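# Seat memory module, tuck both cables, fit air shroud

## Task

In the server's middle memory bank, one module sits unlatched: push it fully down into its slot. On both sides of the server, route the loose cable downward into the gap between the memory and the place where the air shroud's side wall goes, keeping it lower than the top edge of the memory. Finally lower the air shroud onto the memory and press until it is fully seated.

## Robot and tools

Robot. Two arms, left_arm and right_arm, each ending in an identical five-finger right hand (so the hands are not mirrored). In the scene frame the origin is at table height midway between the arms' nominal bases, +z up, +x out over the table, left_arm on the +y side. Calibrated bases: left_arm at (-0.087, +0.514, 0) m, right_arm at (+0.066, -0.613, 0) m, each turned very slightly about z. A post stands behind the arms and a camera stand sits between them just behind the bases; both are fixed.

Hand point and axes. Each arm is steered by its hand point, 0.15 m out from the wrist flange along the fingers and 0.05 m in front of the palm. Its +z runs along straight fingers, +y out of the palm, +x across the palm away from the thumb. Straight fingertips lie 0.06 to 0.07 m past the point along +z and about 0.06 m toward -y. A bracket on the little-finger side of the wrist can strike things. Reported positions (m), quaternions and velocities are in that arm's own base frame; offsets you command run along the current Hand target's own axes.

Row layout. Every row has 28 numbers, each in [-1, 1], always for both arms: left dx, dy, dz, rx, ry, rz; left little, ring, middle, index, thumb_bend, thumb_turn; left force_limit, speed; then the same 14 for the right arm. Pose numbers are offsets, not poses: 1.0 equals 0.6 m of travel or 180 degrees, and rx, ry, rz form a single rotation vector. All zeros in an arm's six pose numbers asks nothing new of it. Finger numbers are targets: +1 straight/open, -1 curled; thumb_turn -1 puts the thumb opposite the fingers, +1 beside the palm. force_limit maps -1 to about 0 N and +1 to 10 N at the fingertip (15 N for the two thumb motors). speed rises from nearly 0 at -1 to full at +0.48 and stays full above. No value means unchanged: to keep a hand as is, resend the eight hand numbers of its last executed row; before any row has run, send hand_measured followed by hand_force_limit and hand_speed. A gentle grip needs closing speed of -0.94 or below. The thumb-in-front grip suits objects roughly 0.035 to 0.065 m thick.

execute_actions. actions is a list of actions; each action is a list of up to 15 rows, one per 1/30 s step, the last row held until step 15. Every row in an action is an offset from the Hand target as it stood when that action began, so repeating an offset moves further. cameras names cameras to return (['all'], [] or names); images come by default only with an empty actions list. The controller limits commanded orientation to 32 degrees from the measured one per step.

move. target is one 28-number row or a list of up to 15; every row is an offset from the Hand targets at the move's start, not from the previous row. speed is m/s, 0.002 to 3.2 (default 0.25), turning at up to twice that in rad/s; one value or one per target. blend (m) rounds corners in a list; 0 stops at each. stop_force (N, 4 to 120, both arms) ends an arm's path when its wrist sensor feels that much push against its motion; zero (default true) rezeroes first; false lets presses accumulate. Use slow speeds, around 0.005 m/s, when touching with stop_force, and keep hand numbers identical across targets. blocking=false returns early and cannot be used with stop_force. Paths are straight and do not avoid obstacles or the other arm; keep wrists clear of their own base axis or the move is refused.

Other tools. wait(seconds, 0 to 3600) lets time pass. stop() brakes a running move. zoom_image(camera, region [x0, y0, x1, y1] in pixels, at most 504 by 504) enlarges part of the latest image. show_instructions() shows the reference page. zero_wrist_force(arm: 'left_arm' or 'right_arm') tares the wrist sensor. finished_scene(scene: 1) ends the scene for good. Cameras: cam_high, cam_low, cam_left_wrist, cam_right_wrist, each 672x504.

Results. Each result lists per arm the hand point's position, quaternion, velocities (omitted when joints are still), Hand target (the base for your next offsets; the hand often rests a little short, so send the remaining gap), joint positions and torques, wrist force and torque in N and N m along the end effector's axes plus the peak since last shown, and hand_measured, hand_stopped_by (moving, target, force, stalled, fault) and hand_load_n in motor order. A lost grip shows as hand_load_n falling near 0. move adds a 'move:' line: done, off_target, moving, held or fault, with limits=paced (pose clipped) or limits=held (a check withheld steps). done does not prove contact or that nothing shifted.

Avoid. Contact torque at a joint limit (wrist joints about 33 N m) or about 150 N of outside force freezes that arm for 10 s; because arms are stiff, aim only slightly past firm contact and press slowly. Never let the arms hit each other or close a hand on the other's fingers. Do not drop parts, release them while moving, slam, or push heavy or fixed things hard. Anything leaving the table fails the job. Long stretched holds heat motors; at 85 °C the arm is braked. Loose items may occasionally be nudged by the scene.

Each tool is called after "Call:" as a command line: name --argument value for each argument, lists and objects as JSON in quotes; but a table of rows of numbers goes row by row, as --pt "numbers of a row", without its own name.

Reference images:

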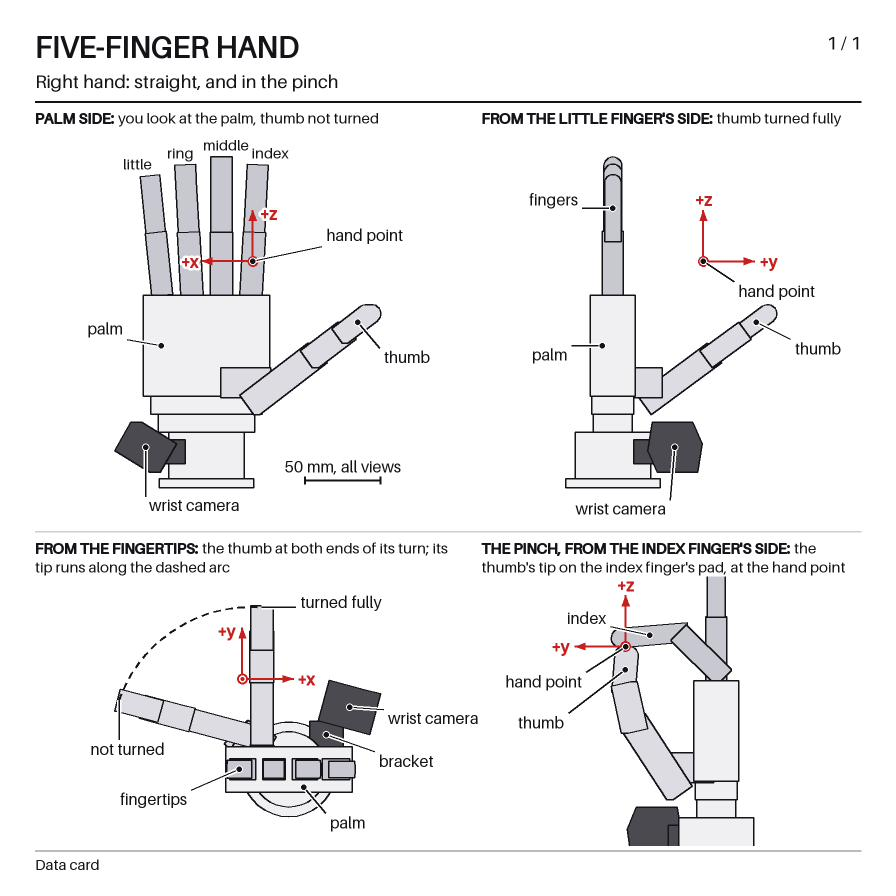

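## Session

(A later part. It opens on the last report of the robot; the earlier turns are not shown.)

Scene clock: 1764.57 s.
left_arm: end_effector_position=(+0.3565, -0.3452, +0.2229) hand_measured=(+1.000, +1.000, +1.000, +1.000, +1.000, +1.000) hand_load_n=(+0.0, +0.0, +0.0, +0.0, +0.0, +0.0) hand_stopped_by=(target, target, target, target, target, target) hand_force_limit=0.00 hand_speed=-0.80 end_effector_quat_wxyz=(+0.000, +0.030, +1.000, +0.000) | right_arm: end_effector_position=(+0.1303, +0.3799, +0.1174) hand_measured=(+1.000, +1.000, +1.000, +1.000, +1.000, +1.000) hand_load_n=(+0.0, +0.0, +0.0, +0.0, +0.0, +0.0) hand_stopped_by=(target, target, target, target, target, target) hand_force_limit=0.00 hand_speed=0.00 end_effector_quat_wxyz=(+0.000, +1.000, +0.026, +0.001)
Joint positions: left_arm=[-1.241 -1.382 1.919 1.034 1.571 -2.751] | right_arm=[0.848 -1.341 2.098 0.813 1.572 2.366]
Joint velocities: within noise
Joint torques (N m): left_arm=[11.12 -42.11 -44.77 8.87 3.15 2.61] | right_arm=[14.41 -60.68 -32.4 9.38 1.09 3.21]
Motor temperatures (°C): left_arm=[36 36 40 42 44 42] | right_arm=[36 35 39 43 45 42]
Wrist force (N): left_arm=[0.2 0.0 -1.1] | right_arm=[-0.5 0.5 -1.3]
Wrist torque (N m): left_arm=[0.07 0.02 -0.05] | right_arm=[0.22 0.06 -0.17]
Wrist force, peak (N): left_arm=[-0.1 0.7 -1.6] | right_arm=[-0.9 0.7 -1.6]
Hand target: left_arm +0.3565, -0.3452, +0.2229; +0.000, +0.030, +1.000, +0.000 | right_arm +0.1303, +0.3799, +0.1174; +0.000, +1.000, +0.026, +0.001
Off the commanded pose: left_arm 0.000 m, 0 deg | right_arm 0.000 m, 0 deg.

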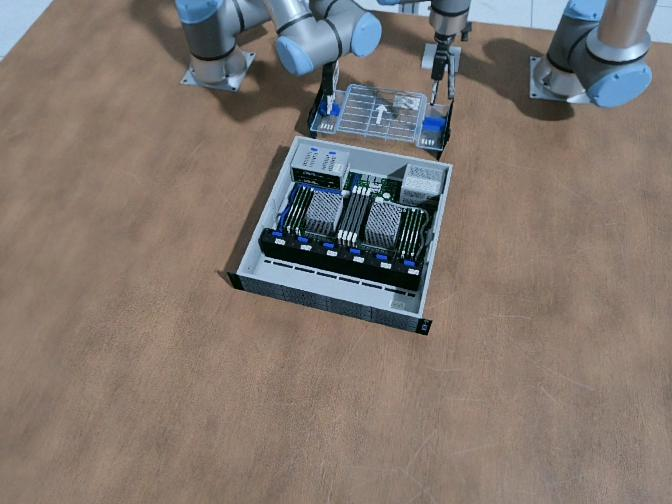

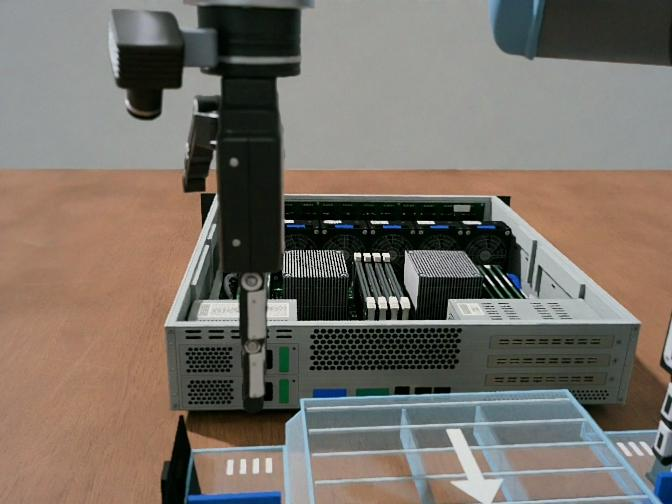

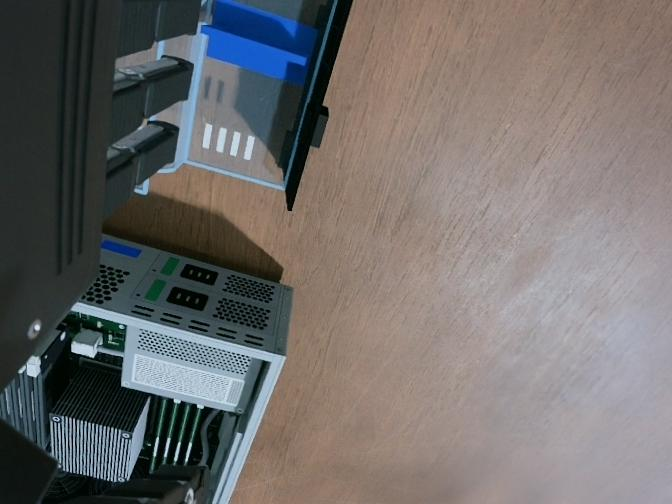

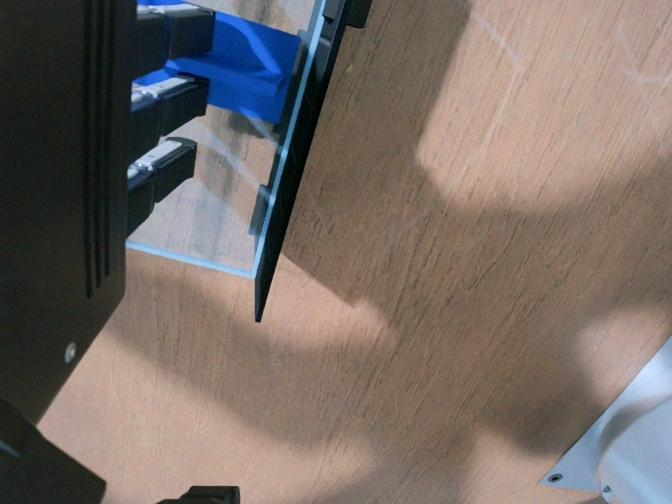

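Call:
move --target '[0.006, 0, 0.1048, 0, 0, 0, 1,1,1,1,1,1,0,-0.8, 0,0,0,0,0,0,1,1,1,1,1,1,0,0]' --speed 0.1 --cameras '["cam_low","cam_left_wrist"]'

Call:
zoom_image --camera "cam_left_wrist" --region '[110, 0, 370, 220]'

Scene clock: 1786.30 s.
left_arm: end_effector_position=(+0.3555, -0.3450, +0.2064) hand_measured=(+1.000, +1.000, +1.000, +1.000, +1.000, +1.000) hand_load_n=(+0.0, +0.0, +0.0, +0.0, -0.5, +0.0) hand_stopped_by=(target, target, target, target, target, target) hand_force_limit=0.00 hand_speed=-0.80 end_effector_quat_wxyz=(+0.000, +0.030, +1.000, +0.000) | right_arm: end_effector_position=(+0.1303, +0.3799, +0.1174) hand_measured=(+1.000, +1.000, +1.000, +1.000, +1.000, +1.000) hand_load_n=(+0.0, +0.0, +0.0, +0.0, +0.0, +0.0) hand_stopped_by=(target, target, target, target, target, target) hand_force_limit=0.00 hand_speed=0.00 end_effector_quat_wxyz=(+0.000, +1.000, +0.026, +0.001)
Joint positions: left_arm=[-1.243 -1.368 1.936 1.004 1.571 -2.753] | right_arm=[0.848 -1.341 2.098 0.813 1.572 2.366]
Joint torques (N m): left_arm=[8.83 -63.87 -43.66 9.68 2.48 1.18] | right_arm=[14.05 -61.46 -33.39 8.83 1.26 2.99]
Wrist force (N): left_arm=[-0.5 0.3 -1.2] | right_arm=[-0.2 0.1 -1.7]
Wrist torque (N m): left_arm=[0.12 0.14 -0.08] | right_arm=[0.17 0.03 -0.17]
Wrist force, peak (N): left_arm=[0.3 0.9 2.5] | right_arm=[-0.4 0.2 -2.0]
Hand target: left_arm +0.3556, -0.3450, +0.2066; +0.000, +0.030, +1.000, +0.000 (not the last commanded pose) | right_arm +0.1303, +0.3799, +0.1174; +0.000, +1.000, +0.026, +0.001
Off the commanded pose: left_arm 0.047 m, 0 deg | right_arm 0.000 m, 0 deg.
move: held (left_arm; a check stopped the path); limits=held
pose unreachable (left arm): on one or more control steps of this call, first in action 0 (counted from 0), this arm could not follow its commanded pose, so it was not sent that pose on those steps. It may still have moved: this result reports where it is.
cause: moving toward the commanded pose would bring a part of the arm too close to another arm (a part of this arm just beyond joint 4 (wrist 1) and a part of the right arm just beyond its joint 4 (wrist 1), 16 mm apart when this arm was first held).

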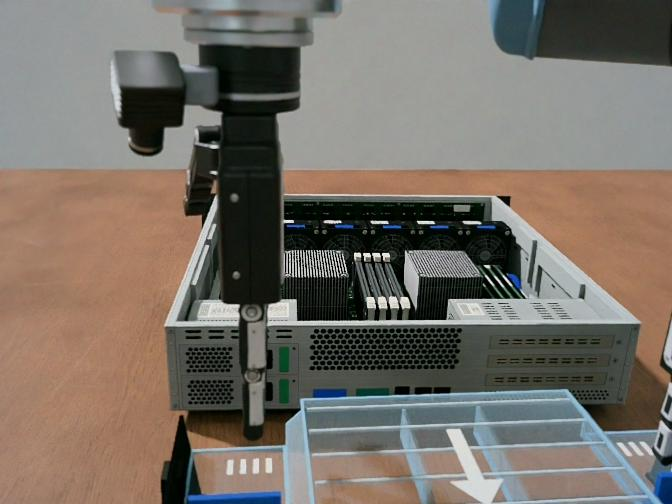

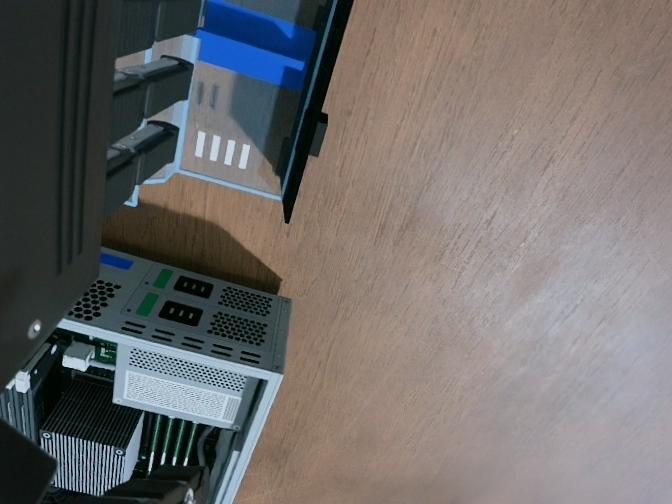

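Scaled by 1.938 from the camera's image (finer frame: 960x720).

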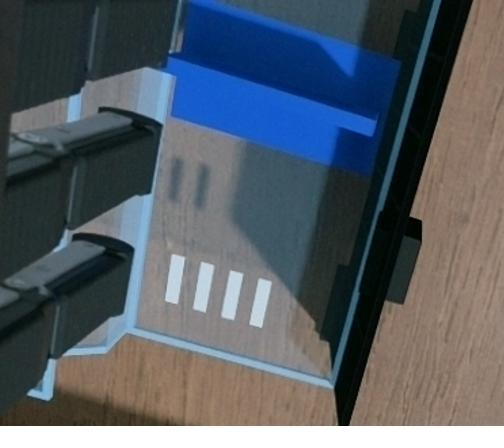

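Call:
move --pt "0 0 -0.15 0 0 0 1 1 1 1 1 1 0 -0.8 0 0 0 0 0 0 1 1 1 1 1 1 0 0" --pt "-0.1925 0.5173 -0.2389 0 0 0 1 1 1 1 1 1 0 -0.8 0 0 0 0 0 0 1 1 1 1 1 1 0 0" --speed 0.25 --blend 0.03

Scene clock: 1900.07 s.
left_arm: end_effector_position=(+0.4895, -0.0424, +0.3501) hand_measured=(+1.000, +1.000, +1.000, +1.000, +1.000, +1.000) hand_load_n=(+0.0, +0.0, +0.0, +0.0, +0.0, +0.0) hand_stopped_by=(target, target, target, target, target, target) hand_force_limit=0.00 hand_speed=-0.80 end_effector_quat_wxyz=(+0.000, +0.030, +1.000, +0.000) | right_arm: end_effector_position=(+0.1303, +0.3799, +0.1174) hand_measured=(+1.000, +1.000, +1.000, +1.000, +1.000, +1.000) hand_load_n=(+0.0, +0.0, +0.0, +0.0, +0.0, +0.0) hand_stopped_by=(target, target, target, target, target, target) hand_force_limit=0.00 hand_speed=0.00 end_effector_quat_wxyz=(+0.000, +1.000, +0.026, +0.001)
Joint positions: left_arm=[-0.601 -1.557 1.87 1.258 1.57 -2.111] | right_arm=[0.848 -1.341 2.098 0.813 1.572 2.366]
Joint torques (N m): left_arm=[9.94 -29.7 -48.48 9.54 3.46 2.02] | right_arm=[14.51 -61.31 -31.26 9.3 1.25 2.99]
Wrist force (N): left_arm=[-0.1 0.5 -1.3] | right_arm=[-0.2 0.2 -1.6]
Wrist torque (N m): left_arm=[0.17 0.07 -0.06] | right_arm=[0.19 0.03 -0.16]
Wrist force, peak (N): left_arm=[-0.6 1.5 -1.5] | right_arm=[-0.5 0.5 -1.9]
Hand target: left_arm +0.4896, -0.0423, +0.3501; +0.000, +0.030, +1.000, +0.000 | right_arm +0.1303, +0.3799, +0.1174; +0.000, +1.000, +0.026, +0.001
Off the commanded pose: left_arm 0.000 m, 0 deg | right_arm 0.000 m, 0 deg.
move: done

Call:
move --target '[-0.1444,0.2405,-0.2128,-0.2143,-0.1287,0,1,1,1,1,1,1,0,-0.8, 0,0,0,0,0,0,1,1,1,1,1,1,0,0]' --speed 0.3

Scene clock: 1918.63 s.
left_arm: end_effector_position=(+0.5848, +0.0964, +0.4778) hand_measured=(+1.000, +1.000, +1.000, +1.000, +1.000, +1.000) hand_load_n=(+0.0, +0.0, +0.0, +0.0, +0.0, +0.0) hand_stopped_by=(target, target, target, target, target, target) hand_force_limit=0.00 hand_speed=-0.80 end_effector_quat_wxyz=(+0.207, +0.028, +0.923, +0.322) | right_arm: end_effector_position=(+0.1303, +0.3799, +0.1174) hand_measured=(+1.000, +1.000, +1.000, +1.000, +1.000, +1.000) hand_load_n=(+0.0, +0.0, +0.0, +0.0, +0.0, +0.0) hand_stopped_by=(target, target, target, target, target, target) hand_force_limit=0.00 hand_speed=0.00 end_effector_quat_wxyz=(+0.000, +1.000, +0.026, +0.001)
Joint positions: left_arm=[-0.602 -1.558 1.868 1.262 0.785 -2.113] | right_arm=[0.848 -1.341 2.098 0.813 1.572 2.366]
Joint torques (N m): left_arm=[13.31 -30.96 -48.1 0.47 -5.47 2.16] | right_arm=[14.41 -59.32 -33.41 9.14 1.19 2.44]
Wrist force (N): left_arm=[-0.2 0.0 -0.8] | right_arm=[-0.2 0.0 -1.5]
Wrist torque (N m): left_arm=[0.14 0.05 -0.04] | right_arm=[0.15 0.03 -0.17]
Wrist force, peak (N): left_arm=[-0.2 0.9 -1.5] | right_arm=[-1.0 0.3 -1.9]
Hand target: left_arm +0.5848, +0.0965, +0.4779; +0.207, +0.028, +0.923, +0.322 | right_arm +0.1303, +0.3799, +0.1174; +0.000, +1.000, +0.026, +0.001
Off the commanded pose: left_arm 0.000 m, 0 deg | right_arm 0.000 m, 0 deg.
move: done

Call:
move --pt "-0.1444 0.2405 -0.2128 -0.2143 -0.1287 0 1 1 1 1 1 1 0 -0.8 0 0 0 0 0 0 1 1 1 1 1 1 0 0" --pt "-0.1691 0.2815 -0.5617 -0.4287 -0.2575 0 1 1 1 1 1 1 0 -0.8 0 0 0 0 0 0 1 1 1 1 1 1 0 0" --speed 0.35 --blend 0.06

Scene clock: 1931.70 s.
left_arm: end_effector_position=(+0.5290, +0.0146, +0.8554) hand_measured=(+1.000, +1.000, +1.000, +1.000, +1.000, +1.000) hand_load_n=(+0.0, +0.0, +0.0, +0.0, +0.0, +0.0) hand_stopped_by=(target, target, target, target, target, target) hand_force_limit=0.00 hand_speed=-0.80 end_effector_quat_wxyz=(+0.499, +0.012, +0.382, +0.777) | right_arm: end_effector_position=(+0.1303, +0.3799, +0.1174) hand_measured=(+1.000, +1.000, +1.000, +1.000, +1.000, +1.000) hand_load_n=(+0.0, +0.0, +0.0, +0.0, +0.0, +0.0) hand_stopped_by=(target, target, target, target, target, target) hand_force_limit=0.00 hand_speed=0.00 end_effector_quat_wxyz=(+0.000, +1.000, +0.026, +0.001)
Joint positions: left_arm=[-0.611 -1.561 1.869 1.254 -0.786 -2.099] | right_arm=[0.848 -1.341 2.098 0.813 1.572 2.366]
Joint torques (N m): left_arm=[12.45 -30.53 -48.05 9.14 -4.78 -1.45] | right_arm=[13.09 -58.11 -32.25 8.87 0.79 2.92]
Wrist force (N): left_arm=[0.1 -0.6 -1.0] | right_arm=[-0.4 0.1 -1.5]
Wrist torque (N m): left_arm=[0.28 -0.07 0.09] | right_arm=[0.16 0.06 -0.18]
Wrist force, peak (N): left_arm=[-0.1 -1.1 -1.0] | right_arm=[-0.6 0.3 -1.9]
Hand target: left_arm +0.5290, +0.0145, +0.8555; +0.499, +0.012, +0.382, +0.777 | right_arm +0.1303, +0.3799, +0.1174; +0.000, +1.000, +0.026, +0.001
Off the commanded pose: left_arm 0.000 m, 0 deg | right_arm 0.000 m, 0 deg.
move: done

Call:
move --target '[-0.1444,0.2405,-0.2128,-0.2143,-0.1287,0,1,1,1,1,1,1,0,-0.8, 0,0,0,0,0,0,1,1,1,1,1,1,0,0]' --speed 0.35

Call:
move --pt "-0.3199 -0.1921 0.0112 0.1287 -0.2143 0 1 1 1 1 1 1 0 -0.8 0 0 0 0 0 0 1 1 1 1 1 1 0 0" --pt "-0.5530 -0.3321 -0.245 0.2575 -0.4287 0 1 1 1 1 1 1 0 -0.8 0 0 0 0 0 0 1 1 1 1 1 1 0 0" --speed 0.35 --blend 0.06

Scene clock: 1950.90 s.
left_arm: end_effector_position=(+0.4107, -0.1580, +0.8841) hand_measured=(+1.000, +1.000, +1.000, +1.000, +1.000, +1.000) hand_load_n=(+0.0, +0.0, +0.0, +0.0, +0.0, +0.0) hand_stopped_by=(target, target, target, target, target, target) hand_force_limit=0.00 hand_speed=-0.80 end_effector_quat_wxyz=(+0.541, +0.000, +0.000, +0.841) | right_arm: end_effector_position=(+0.1303, +0.3799, +0.1174) hand_measured=(+1.000, +1.000, +1.000, +1.000, +1.000, +1.000) hand_load_n=(+0.0, +0.0, +0.0, +0.0, +0.0, +0.0) hand_stopped_by=(target, target, target, target, target, target) hand_force_limit=0.00 hand_speed=0.00 end_effector_quat_wxyz=(+0.000, +1.000, +0.026, +0.001)
Joint positions: left_arm=[-0.612 -1.56 1.874 1.257 -1.571 -2.101] | right_arm=[0.848 -1.341 2.098 0.813 1.572 2.366]
Joint torques (N m): left_arm=[-9.91 -51.59 -47.81 9.7 -3.42 1.53] | right_arm=[15.34 -62.15 -32.29 9.37 1.37 2.61]
Wrist force (N): left_arm=[0.6 -0.3 -0.4] | right_arm=[-0.5 0.4 -1.2]
Wrist torque (N m): left_arm=[0.31 -0.19 0.07] | right_arm=[0.20 0.06 -0.18]
Wrist force, peak (N): left_arm=[0.8 -1.0 -0.7] | right_arm=[-0.5 0.3 -1.9]
Hand target: left_arm +0.4106, -0.1581, +0.8841; +0.541, +0.000, +0.000, +0.841 | right_arm +0.1303, +0.3799, +0.1174; +0.000, +1.000, +0.026, +0.001
Off the commanded pose: left_arm 0.000 m, 0 deg | right_arm 0.000 m, 0 deg.
move: done

Scene clock: 1953.97 s.
left_arm: end_effector_position=(+0.7297, -0.3768, +0.7368) hand_measured=(+1.000, +1.000, +1.000, +1.000, +1.000, +1.000) hand_load_n=(+0.0, +0.0, +0.0, +0.0, +0.0, +0.0) hand_stopped_by=(target, target, target, target, target, target) hand_force_limit=0.00 hand_speed=-0.80 end_effector_quat_wxyz=(+0.382, +0.707, -0.022, +0.595) | right_arm: end_effector_position=(+0.1303, +0.3799, +0.1174) hand_measured=(+1.000, +1.000, +1.000, +1.000, +1.000, +1.000) hand_load_n=(+0.0, +0.0, +0.0, +0.0, +0.0, +0.0) hand_stopped_by=(target, target, target, target, target, target) hand_force_limit=0.00 hand_speed=0.00 end_effector_quat_wxyz=(+0.000, +1.000, +0.026, +0.001)
Joint positions: left_arm=[-0.61 -1.564 1.886 2.821 -1.562 -2.111] | right_arm=[0.848 -1.341 2.098 0.813 1.572 2.366]
Joint torques (N m): left_arm=[10.08 -35.98 -55.42 2.01 -2.73 1.21] | right_arm=[14.27 -60.31 -32.99 9.63 1.53 2.99]
Wrist force (N): left_arm=[0.2 0.1 -0.3] | right_arm=[-0.2 0.6 -1.5]
Wrist torque (N m): left_arm=[0.31 -0.14 0.17] | right_arm=[0.23 0.03 -0.15]
Wrist force, peak (N): left_arm=[-0.4 -0.7 1.0] | right_arm=[-0.6 0.2 -1.8]
Hand target: left_arm +0.7297, -0.3769, +0.7368; +0.382, +0.707, -0.022, +0.595 | right_arm +0.1303, +0.3799, +0.1174; +0.000, +1.000, +0.026, +0.001
Off the commanded pose: left_arm 0.000 m, 0 deg | right_arm 0.000 m, 0 deg.
move: done

Call:
move --pt "-0.3199 -0.1921 0.0112 0.1287 -0.2143 0 1 1 1 1 1 1 0 -0.8 0 0 0 0 0 0 1 1 1 1 1 1 0 0" --pt "-0.5530 -0.3321 -0.245 0.2575 -0.4287 0 1 1 1 1 1 1 0 -0.8 0 0 0 0 0 0 1 1 1 1 1 1 0 0" --speed 0.35 --blend 0.06

Scene clock: 1965.70 s.
left_arm: end_effector_position=(+0.6084, -0.2934, +0.3500) hand_measured=(+1.000, +1.000, +1.000, +1.000, +1.000, +1.000) hand_load_n=(+0.0, +0.0, +0.0, +0.0, +0.0, +0.0) hand_stopped_by=(target, target, target, target, target, target) hand_force_limit=0.00 hand_speed=-0.80 end_effector_quat_wxyz=(+0.000, +1.000, -0.030, +0.000) | right_arm: end_effector_position=(+0.1303, +0.3799, +0.1174) hand_measured=(+1.000, +1.000, +1.000, +1.000, +1.000, +1.000) hand_load_n=(+0.0, +0.0, +0.0, +0.0, +0.0, +0.0) hand_stopped_by=(target, target, target, target, target, target) hand_force_limit=0.00 hand_speed=0.00 end_effector_quat_wxyz=(+0.000, +1.000, +0.026, +0.001)
Joint positions: left_arm=[-0.608 -1.573 1.886 4.4 -1.57 -2.119] | right_arm=[0.848 -1.341 2.098 0.813 1.572 2.366]
Joint torques (N m): left_arm=[-9.59 -35.17 -56.46 -0.52 -0.43 -1.63] | right_arm=[14.32 -60.24 -32.66 8.77 1.18 2.65]
Wrist force (N): left_arm=[-0.3 0.7 -0.8] | right_arm=[-0.5 0.2 -1.5]
Wrist torque (N m): left_arm=[0.17 0.10 0.07] | right_arm=[0.19 0.06 -0.18]
Wrist force, peak (N): left_arm=[-0.5 0.9 -1.0] | right_arm=[-0.7 -0.2 -1.9]
Hand target: left_arm +0.6083, -0.2934, +0.3499; -0.001, +1.000, -0.030, +0.000 | right_arm +0.1303, +0.3799, +0.1174; +0.000, +1.000, +0.026, +0.001
Off the commanded pose: left_arm 0.000 m, 0 deg | right_arm 0.000 m, 0 deg.
move: done

Call:
move --pt "-0.21 0.056 0.058 0 0 0.5 1 1 1 1 1 1 0 -0.8 0 0 0 0 0 0 1 1 1 1 1 1 0 0" --pt "-0.4212 0.1115 0.1167 0 0 1.0 1 1 1 1 1 1 0 -0.8 0 0 0 0 0 0 1 1 1 1 1 1 0 0" --speed 0.35 --blend 0.03 --cameras '["cam_high","cam_left_wrist"]'

Scene clock: 1982.77 s.
left_arm: end_effector_position=(+0.3520, -0.3448, +0.2800) hand_measured=(+1.000, +1.000, +1.000, +1.000, +1.000, +1.000) hand_load_n=(+0.0, +0.0, +0.0, +0.0, +0.0, +0.0) hand_stopped_by=(target, target, target, target, target, target) hand_force_limit=0.00 hand_speed=-0.80 end_effector_quat_wxyz=(+0.000, +0.030, +1.000, +0.001) | right_arm: end_effector_position=(+0.1303, +0.3799, +0.1174) hand_measured=(+1.000, +1.000, +1.000, +1.000, +1.000, +1.000) hand_load_n=(+0.0, +0.0, +0.0, +0.0, +0.0, +0.0) hand_stopped_by=(target, target, target, target, target, target) hand_force_limit=0.00 hand_speed=0.00 end_effector_quat_wxyz=(+0.000, +1.000, +0.026, +0.001)
Joint positions: left_arm=[-1.249 -1.839 2.242 4.311 -1.571 0.381] | right_arm=[0.848 -1.341 2.098 0.813 1.572 2.366]
Joint torques (N m): left_arm=[-11.35 -30.37 -33.96 0.38 -2.65 2.82] | right_arm=[13.45 -60.23 -33.14 9.51 0.96 2.75]
Wrist force (N): left_arm=[-0.2 0.6 -1.1] | right_arm=[-0.4 0.1 -1.7]
Wrist torque (N m): left_arm=[0.16 0.09 -0.07] | right_arm=[0.18 0.05 -0.17]
Wrist force, peak (N): left_arm=[0.3 0.7 -1.5] | right_arm=[-0.4 0.2 -2.2]
Hand target: left_arm +0.3519, -0.3448, +0.2800; +0.000, +0.030, +1.000, +0.001 | right_arm +0.1303, +0.3799, +0.1174; +0.000, +1.000, +0.026, +0.001
Off the commanded pose: left_arm 0.000 m, 0 deg | right_arm 0.000 m, 0 deg.
move: done

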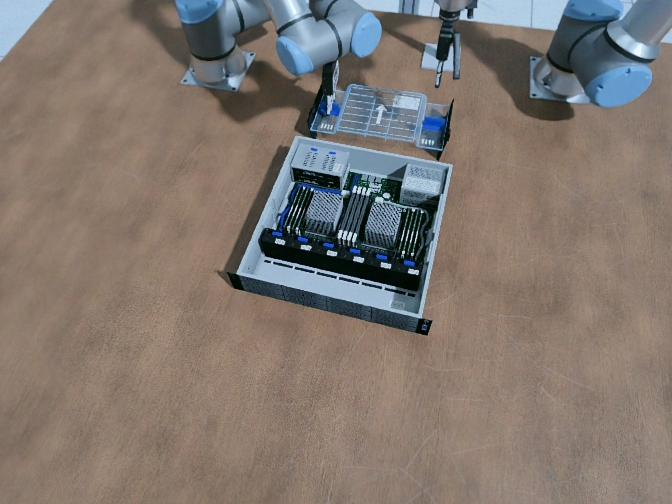

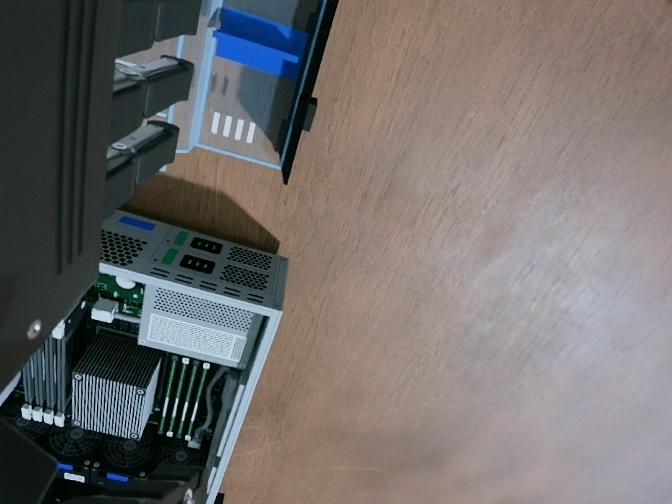

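Call:
zoom_image --camera "cam_left_wrist" --region '[130, 330, 260, 460]'

Scaled by 3.877 from the camera's image (finer frame: 960x720).

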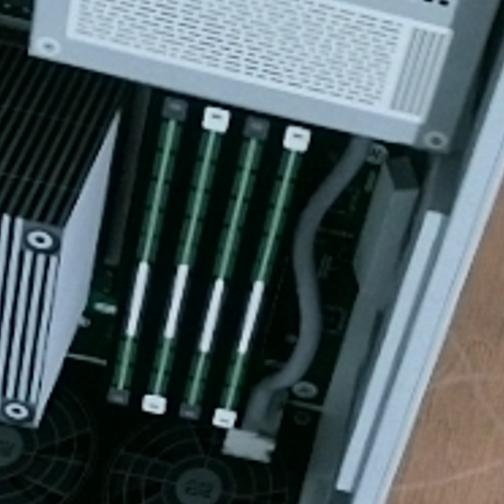

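Call:
move --target '[-0.2293,-0.0103,0,0,0,0,1,1,1,1,1,1,0,-0.8, 0,0,0,0,0,0,1,1,1,1,1,1,0,0]' --speed 0.2 --cameras '["cam_left_wrist"]'

Call:
zoom_image --camera "cam_left_wrist" --region '[130, 300, 260, 430]'

Scene clock: 2012.87 s.
left_arm: end_effector_position=(+0.4887, -0.3592, +0.2799) hand_measured=(+1.000, +1.000, +1.000, +1.000, +1.000, +1.000) hand_load_n=(+0.0, +0.0, +0.0, +0.0, +0.0, +0.0) hand_stopped_by=(target, target, target, target, target, target) hand_force_limit=0.00 hand_speed=-0.80 end_effector_quat_wxyz=(+0.000, +0.030, +1.000, +0.001) | right_arm: end_effector_position=(+0.1303, +0.3799, +0.1174) hand_measured=(+1.000, +1.000, +1.000, +1.000, +1.000, +1.000) hand_load_n=(+0.0, +0.0, +0.0, +0.0, +0.0, +0.0) hand_stopped_by=(target, target, target, target, target, target) hand_force_limit=0.00 hand_speed=0.00 end_effector_quat_wxyz=(+0.000, +1.000, +0.026, +0.001)
Joint positions: left_arm=[-1.029 -1.643 2.085 4.272 -1.571 0.602] | right_arm=[0.848 -1.341 2.098 0.813 1.572 2.366]
Joint torques (N m): left_arm=[8.6 -31.29 -55.55 -8.11 -2.55 2.03] | right_arm=[15.67 -59.05 -32.43 9.14 1.09 2.62]
Wrist force (N): left_arm=[0.1 0.4 -1.1] | right_arm=[-0.3 0.4 -1.6]
Wrist torque (N m): left_arm=[0.14 0.05 -0.06] | right_arm=[0.22 0.03 -0.16]
Wrist force, peak (N): left_arm=[-1.5 0.5 -1.0] | right_arm=[-0.6 -0.1 -2.0]
Hand target: left_arm +0.4889, -0.3593, +0.2799; +0.000, +0.030, +1.000, +0.001 | right_arm +0.1303, +0.3799, +0.1174; +0.000, +1.000, +0.026, +0.001
Off the commanded pose: left_arm 0.000 m, 0 deg | right_arm 0.000 m, 0 deg.
move: done

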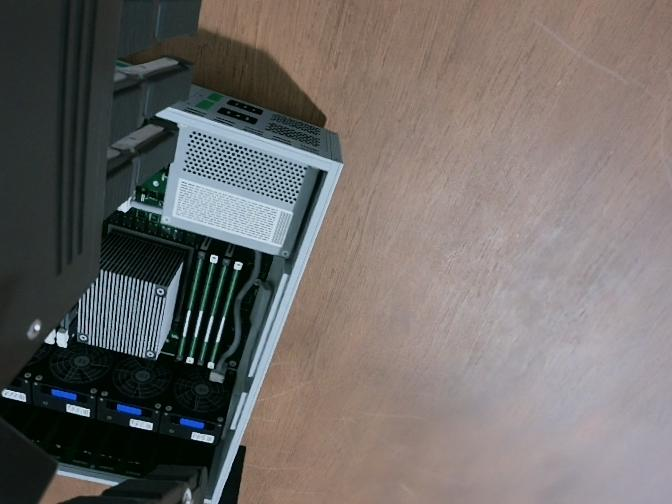

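Scaled by 3.877 from the camera's image (finer frame: 960x720).

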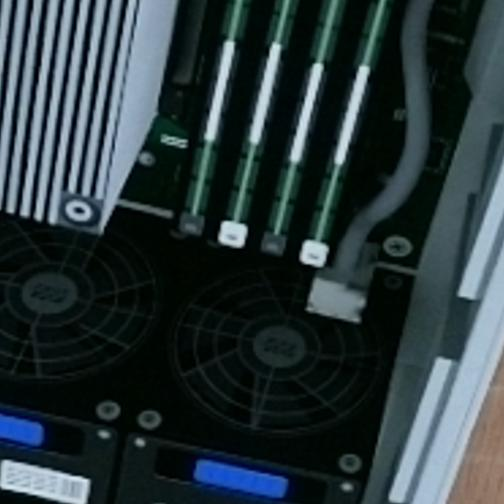

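Call:
execute_actions --actions '[]' --cameras '["cam_high","cam_low"]'

Call:
zoom_image --camera "cam_high" --region '[280, 60, 480, 210]'

Scene clock: 2033.50 s.
left_arm: end_effector_position=(+0.4889, -0.3593, +0.2799) hand_measured=(+1.000, +1.000, +1.000, +1.000, +1.000, +1.000) hand_load_n=(+0.0, +0.0, +0.0, +0.0, +0.0, +0.5) hand_stopped_by=(target, target, target, target, target, target) hand_force_limit=0.00 hand_speed=-0.80 end_effector_quat_wxyz=(+0.000, +0.030, +1.000, +0.001) | right_arm: end_effector_position=(+0.1303, +0.3799, +0.1174) hand_measured=(+1.000, +1.000, +1.000, +1.000, +1.000, +1.000) hand_load_n=(+0.0, +0.0, -0.5, +0.0, +0.0, +0.0) hand_stopped_by=(target, target, target, target, target, target) hand_force_limit=0.00 hand_speed=0.00 end_effector_quat_wxyz=(+0.000, +1.000, +0.026, +0.001)
Joint positions: left_arm=[-1.029 -1.643 2.085 4.272 -1.571 0.602] | right_arm=[0.848 -1.341 2.098 0.813 1.572 2.366]
Joint velocities: within noise
Joint torques (N m): left_arm=[12.52 -27.6 -54.18 -8.15 -2.48 2.14] | right_arm=[13.74 -58.17 -31.9 9.44 0.58 2.82]
Motor temperatures (°C): left_arm=[36 36 40 42 43 42] | right_arm=[36 35 39 43 44 41]
Wrist force (N): left_arm=[-0.1 0.6 -1.3] | right_arm=[-0.5 0.1 -1.8]
Wrist torque (N m): left_arm=[0.18 0.10 -0.05] | right_arm=[0.18 0.08 -0.18]
Wrist force, peak (N): left_arm=[-0.4 1.0 -1.4] | right_arm=[-0.6 0.4 -1.9]
Hand target: left_arm +0.4889, -0.3593, +0.2799; +0.000, +0.030, +1.000, +0.001 | right_arm +0.1303, +0.3799, +0.1174; +0.000, +1.000, +0.026, +0.001
Off the commanded pose: left_arm 0.000 m, 0 deg | right_arm 0.000 m, 0 deg.
Images, in order (width x height): cam_high 672x504, cam_low 672x504.

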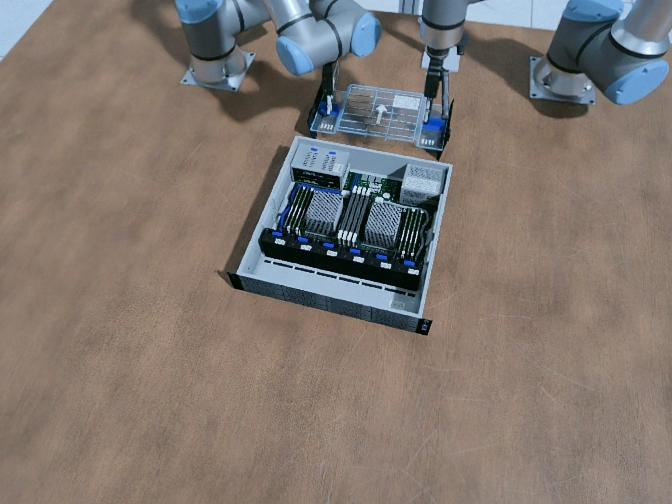

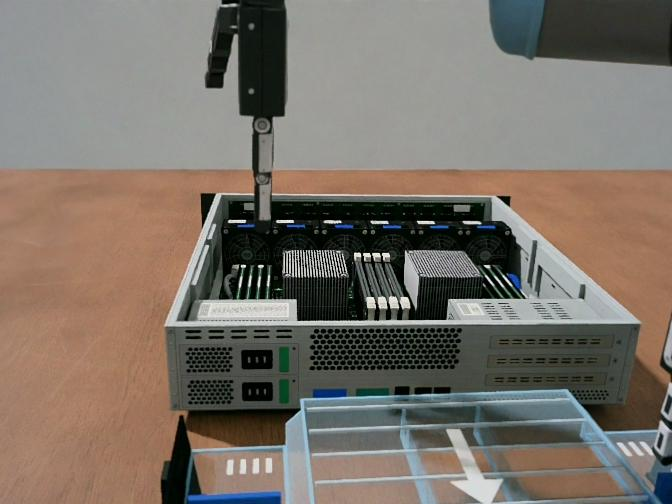

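Scaled by 2.520 from the camera's image (finer frame: 960x720).

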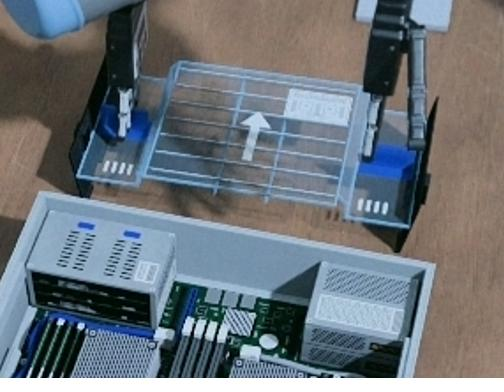

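Call:
move --target '[0.2293,0.0103,0,0,0,0,1,1,1,1,1,1,0,-0.8, 0,0,0,0,0,0,1,1,1,1,1,1,0,0]' --speed 0.2 --cameras '["cam_left_wrist"]'

Call:
zoom_image --camera "cam_left_wrist" --region '[220, 90, 350, 220]'

Call:
move --target '[0.31,0.0,0,0,0,0,1,1,1,1,1,1,0,-0.8, 0,0,0,0,0,0,1,1,1,1,1,1,0,0]' --speed 0.2 --cameras '["cam_left_wrist"]'

Call:
zoom_image --camera "cam_left_wrist" --region '[220, 90, 350, 220]'

Scene clock: 2067.33 s.
left_arm: end_effector_position=(+0.3521, -0.3448, +0.2800) hand_measured=(+1.000, +1.000, +1.000, +1.000, +1.000, +1.000) hand_load_n=(+0.0, +0.0, +0.0, +0.0, +0.0, +0.0) hand_stopped_by=(target, target, target, target, target, target) hand_force_limit=0.00 hand_speed=-0.80 end_effector_quat_wxyz=(+0.000, +0.030, +1.000, +0.001) | right_arm: end_effector_position=(+0.1303, +0.3799, +0.1174) hand_measured=(+1.000, +1.000, +1.000, +1.000, +1.000, +1.000) hand_load_n=(+0.0, +0.0, +0.0, +0.0, +0.0, +0.0) hand_stopped_by=(target, target, target, target, target, target) hand_force_limit=0.00 hand_speed=0.00 end_effector_quat_wxyz=(+0.000, +1.000, +0.026, +0.001)
Joint positions: left_arm=[-1.249 -1.839 2.242 4.311 -1.571 0.382] | right_arm=[0.848 -1.341 2.098 0.813 1.572 2.366]
Joint torques (N m): left_arm=[-9.14 -34.69 -33.96 0.2 3.2 -1.76] | right_arm=[14.01 -58.44 -32.05 9.25 1.07 2.72]
Wrist force (N): left_arm=[0.2 0.4 -0.9] | right_arm=[-0.4 0.5 -1.4]
Wrist torque (N m): left_arm=[0.14 0.01 0.10] | right_arm=[0.22 0.05 -0.16]
Wrist force, peak (N): left_arm=[0.8 1.2 -1.5] | right_arm=[-0.8 0.2 -1.8]
Hand target: left_arm +0.3519, -0.3448, +0.2800; +0.000, +0.030, +1.000, +0.001 | right_arm +0.1303, +0.3799, +0.1174; +0.000, +1.000, +0.026, +0.001
Off the commanded pose: left_arm 0.000 m, 0 deg | right_arm 0.000 m, 0 deg.
move: done

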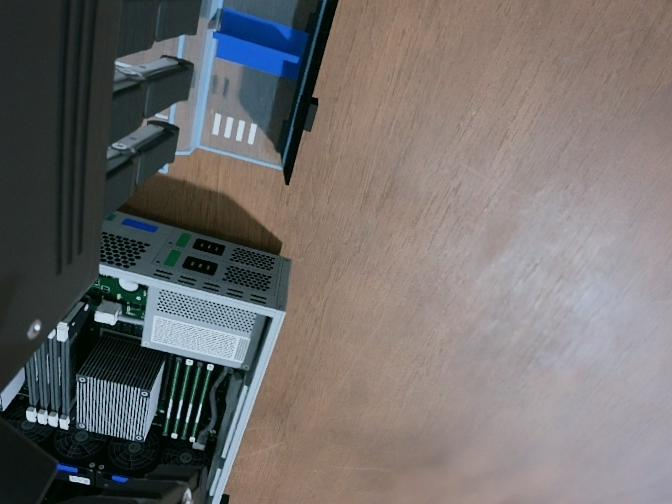

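Scaled by 3.877 from the camera's image (finer frame: 960x720).

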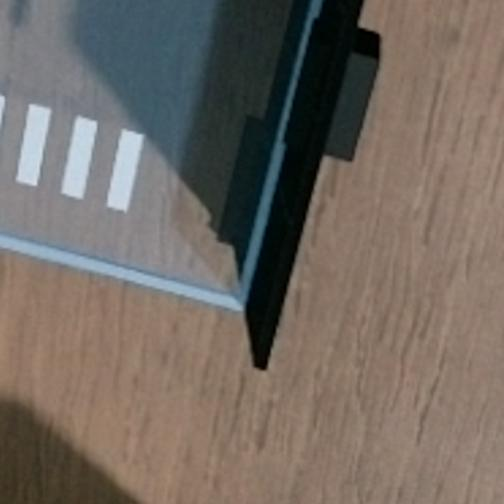

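Scene clock: 2069.03 s.
left_arm: end_effector_position=(+0.1664, -0.3336, +0.2802) hand_measured=(+1.000, +1.000, +1.000, +1.000, +1.000, +1.000) hand_load_n=(+0.0, +0.0, -0.5, +0.0, +0.0, +0.0) hand_stopped_by=(target, target, target, target, target, target) hand_force_limit=0.00 hand_speed=-0.80 end_effector_quat_wxyz=(+0.000, +0.030, +1.000, +0.001) | right_arm: end_effector_position=(+0.1303, +0.3799, +0.1174) hand_measured=(+1.000, +1.000, +1.000, +1.000, +1.000, +1.000) hand_load_n=(+0.0, +0.5, +0.0, +0.5, +0.0, +0.0) hand_stopped_by=(target, target, target, target, target, target) hand_force_limit=0.00 hand_speed=0.00 end_effector_quat_wxyz=(+0.000, +1.000, +0.026, +0.001)
Joint positions: left_arm=[-1.68 -2.062 2.37 4.405 -1.572 -0.049] | right_arm=[0.848 -1.341 2.098 0.813 1.572 2.366]
Joint torques (N m): left_arm=[-11.33 -15.86 -34.81 0.5 3.09 -1.85] | right_arm=[12.78 -55.84 -31.84 9.44 1.38 2.12]
Wrist force (N): left_arm=[0.0 0.8 -0.6] | right_arm=[-0.2 0.4 -1.3]
Wrist torque (N m): left_arm=[0.17 0.06 0.10] | right_arm=[0.21 0.02 -0.16]
Wrist force, peak (N): left_arm=[0.0 0.5 -1.7] | right_arm=[-0.6 0.3 -1.8]
Hand target: left_arm +0.1663, -0.3336, +0.2802; +0.000, +0.030, +1.000, +0.001 | right_arm +0.1303, +0.3799, +0.1174; +0.000, +1.000, +0.026, +0.001
Off the commanded pose: left_arm 0.000 m, 0 deg | right_arm 0.000 m, 0 deg.
move: done

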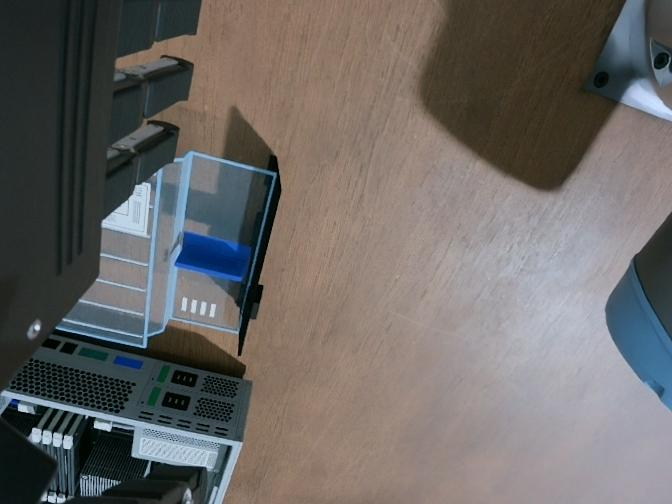

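Scaled by 3.877 from the camera's image (finer frame: 960x720).

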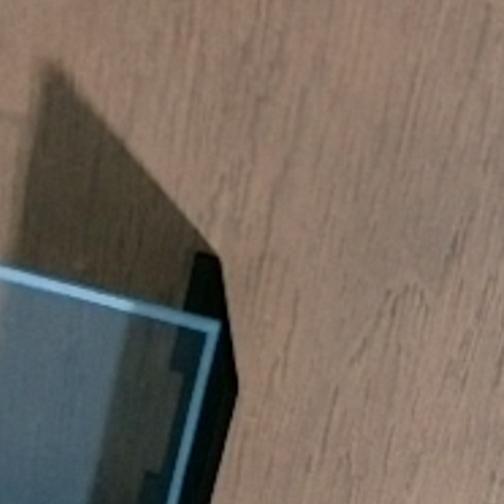

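Call:
move --target '[0,0,0,0,0,0,1,1,1,1,1,1,0,-0.8, 0,0,-0.271,0,0,0,1,1,1,1,1,1,0,0]' --speed 0.2 --cameras '["cam_right_wrist"]'

Call:
move --target '[0,0,0,0,0,0,1,1,1,1,1,1,0,-0.8, 0.31,0,0,0,0,0,1,1,1,1,1,1,0,0]' --speed 0.2 --cameras '["cam_right_wrist"]'

Scene clock: 2093.60 s.
left_arm: end_effector_position=(+0.1663, -0.3336, +0.2802) hand_measured=(+1.000, +1.000, +1.000, +1.000, +1.000, +1.000) hand_load_n=(+0.0, +0.0, +0.0, +0.0, +0.0, +0.0) hand_stopped_by=(target, target, target, target, target, target) hand_force_limit=0.00 hand_speed=-0.80 end_effector_quat_wxyz=(+0.000, +0.030, +1.000, +0.001) | right_arm: end_effector_position=(+0.1301, +0.3799, +0.2799) hand_measured=(+1.000, +1.000, +1.000, +1.000, +1.000, +1.000) hand_load_n=(+0.0, +0.0, +0.0, +0.0, +0.0, +0.0) hand_stopped_by=(target, target, target, target, target, target) hand_force_limit=0.00 hand_speed=0.00 end_effector_quat_wxyz=(+0.000, +1.000, +0.026, +0.001)
Joint positions: left_arm=[-1.68 -2.062 2.371 4.405 -1.572 -0.049] | right_arm=[0.848 -1.507 1.95 1.127 1.572 2.366]
Joint torques (N m): left_arm=[-11.31 -13.97 -35.39 0.17 3.29 -1.97] | right_arm=[-13.9 -52.1 -39.09 8.56 -0.07 -0.81]
Wrist force (N): left_arm=[-0.3 0.6 -1.1] | right_arm=[-0.5 0.1 -1.5]
Wrist torque (N m): left_arm=[0.18 0.11 0.07] | right_arm=[0.17 0.03 -0.18]
Wrist force, peak (N): left_arm=[0.0 0.6 -1.5] | right_arm=[-0.8 0.3 -2.8]
Hand target: left_arm +0.1663, -0.3336, +0.2802; +0.000, +0.030, +1.000, +0.001 | right_arm +0.1301, +0.3799, +0.2800; +0.000, +1.000, +0.026, +0.001
Off the commanded pose: left_arm 0.000 m, 0 deg | right_arm 0.000 m, 0 deg.
move: done

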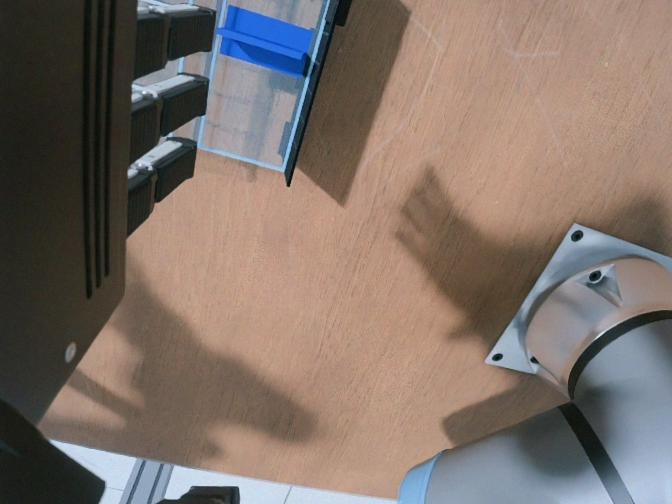

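Scene clock: 2095.17 s.
left_arm: end_effector_position=(+0.1663, -0.3336, +0.2802) hand_measured=(+1.000, +1.000, +1.000, +1.000, +1.000, +1.000) hand_load_n=(+0.0, +0.0, +0.0, +0.0, +0.0, +0.0) hand_stopped_by=(target, target, target, target, target, target) hand_force_limit=0.00 hand_speed=-0.80 end_effector_quat_wxyz=(+0.000, +0.030, +1.000, +0.001) | right_arm: end_effector_position=(+0.3156, +0.3897, +0.2803) hand_measured=(+1.000, +1.000, +1.000, +1.000, +1.000, +1.000) hand_load_n=(+0.0, -0.5, +0.0, +0.0, -0.5, +0.0) hand_stopped_by=(target, target, target, target, target, target) hand_force_limit=0.00 hand_speed=0.00 end_effector_quat_wxyz=(+0.000, +1.000, +0.026, +0.001)
Joint positions: left_arm=[-1.68 -2.062 2.371 4.405 -1.572 -0.049] | right_arm=[0.609 -1.347 1.761 1.155 1.572 2.127]
Joint torques (N m): left_arm=[-10.06 -14.6 -34.7 0.59 3.41 -1.91] | right_arm=[-21.21 -40.45 -39.37 9.62 -1.64 -3.08]
Wrist force (N): left_arm=[0.0 0.8 -1.0] | right_arm=[-0.5 0.1 -1.3]
Wrist torque (N m): left_arm=[0.20 0.08 0.09] | right_arm=[0.14 0.04 0.04]
Wrist force, peak (N): left_arm=[-0.4 1.2 -1.2] | right_arm=[-1.6 0.1 -1.6]
Hand target: left_arm +0.1663, -0.3336, +0.2802; +0.000, +0.030, +1.000, +0.001 | right_arm +0.3158, +0.3897, +0.2803; +0.000, +1.000, +0.026, +0.001
Off the commanded pose: left_arm 0.000 m, 0 deg | right_arm 0.000 m, 0 deg.
move: done

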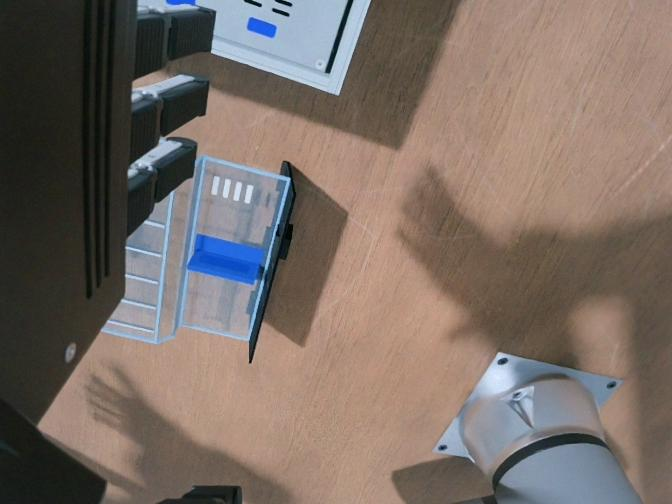

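Call:
zoom_image --camera "cam_right_wrist" --region '[220, 120, 350, 250]'

Call:
move --target '[0,0,0,0,0,0,1,1,1,1,1,1,0,-0.8, -0.31,0,0,0,0,0,1,1,1,1,1,1,0,0]' --speed 0.2 --cameras '["cam_right_wrist"]'

Call:
zoom_image --camera "cam_right_wrist" --region '[220, 120, 350, 250]'

Scaled by 3.877 from the camera's image (finer frame: 960x720).

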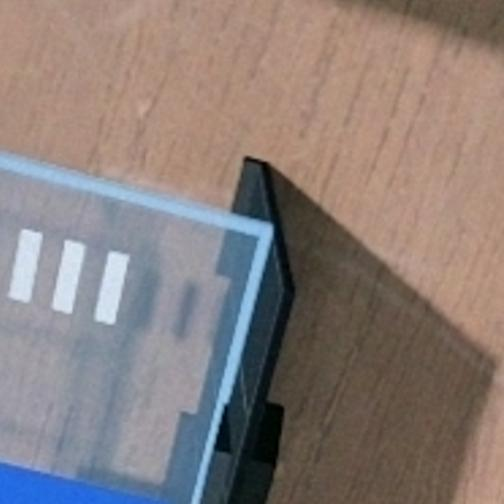

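Scene clock: 2104.10 s.
left_arm: end_effector_position=(+0.1663, -0.3336, +0.2802) hand_measured=(+1.000, +1.000, +1.000, +1.000, +1.000, +1.000) hand_load_n=(+0.0, +0.0, +0.0, +0.0, +0.0, +0.0) hand_stopped_by=(target, target, target, target, target, target) hand_force_limit=0.00 hand_speed=-0.80 end_effector_quat_wxyz=(+0.000, +0.030, +1.000, +0.001) | right_arm: end_effector_position=(+0.1302, +0.3799, +0.2800) hand_measured=(+1.000, +1.000, +1.000, +1.000, +1.000, +1.000) hand_load_n=(+0.0, +0.0, +0.0, +0.0, -0.5, +0.0) hand_stopped_by=(target, target, target, target, target, target) hand_force_limit=0.00 hand_speed=0.00 end_effector_quat_wxyz=(+0.000, +1.000, +0.026, +0.001)
Joint positions: left_arm=[-1.68 -2.062 2.371 4.405 -1.572 -0.049] | right_arm=[0.848 -1.507 1.95 1.127 1.572 2.366]
Joint torques (N m): left_arm=[-10.55 -15.05 -35.34 -0.03 3.25 -2.06] | right_arm=[13.42 -53.25 -25.37 0.52 1.49 2.92]
Wrist force (N): left_arm=[0.0 0.6 -1.0] | right_arm=[-0.5 -0.3 -1.7]
Wrist torque (N m): left_arm=[0.18 0.06 0.09] | right_arm=[0.13 0.04 -0.20]
Wrist force, peak (N): left_arm=[-0.1 1.3 -1.0] | right_arm=[-1.8 0.2 -1.7]
Hand target: left_arm +0.1663, -0.3336, +0.2802; +0.000, +0.030, +1.000, +0.001 | right_arm +0.1301, +0.3799, +0.2800; +0.000, +1.000, +0.026, +0.001
Off the commanded pose: left_arm 0.000 m, 0 deg | right_arm 0.000 m, 0 deg.
move: done

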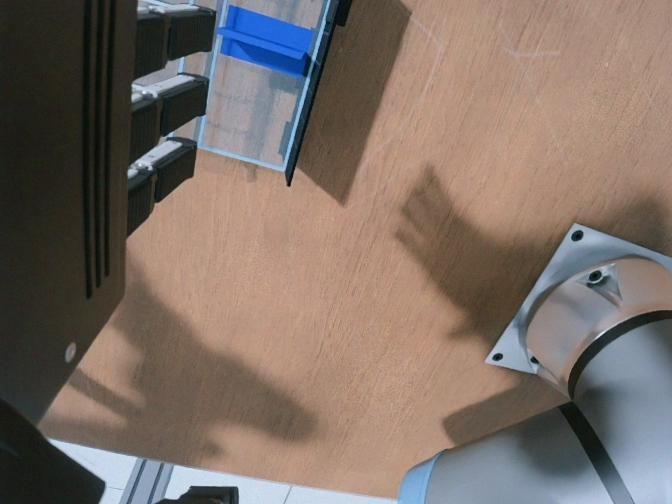

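Scaled by 3.877 from the camera's image (finer frame: 960x720).

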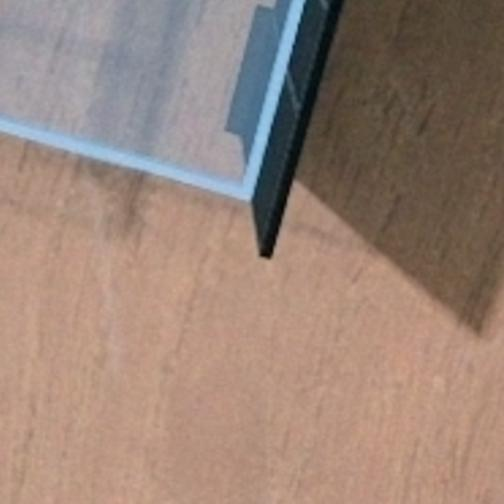

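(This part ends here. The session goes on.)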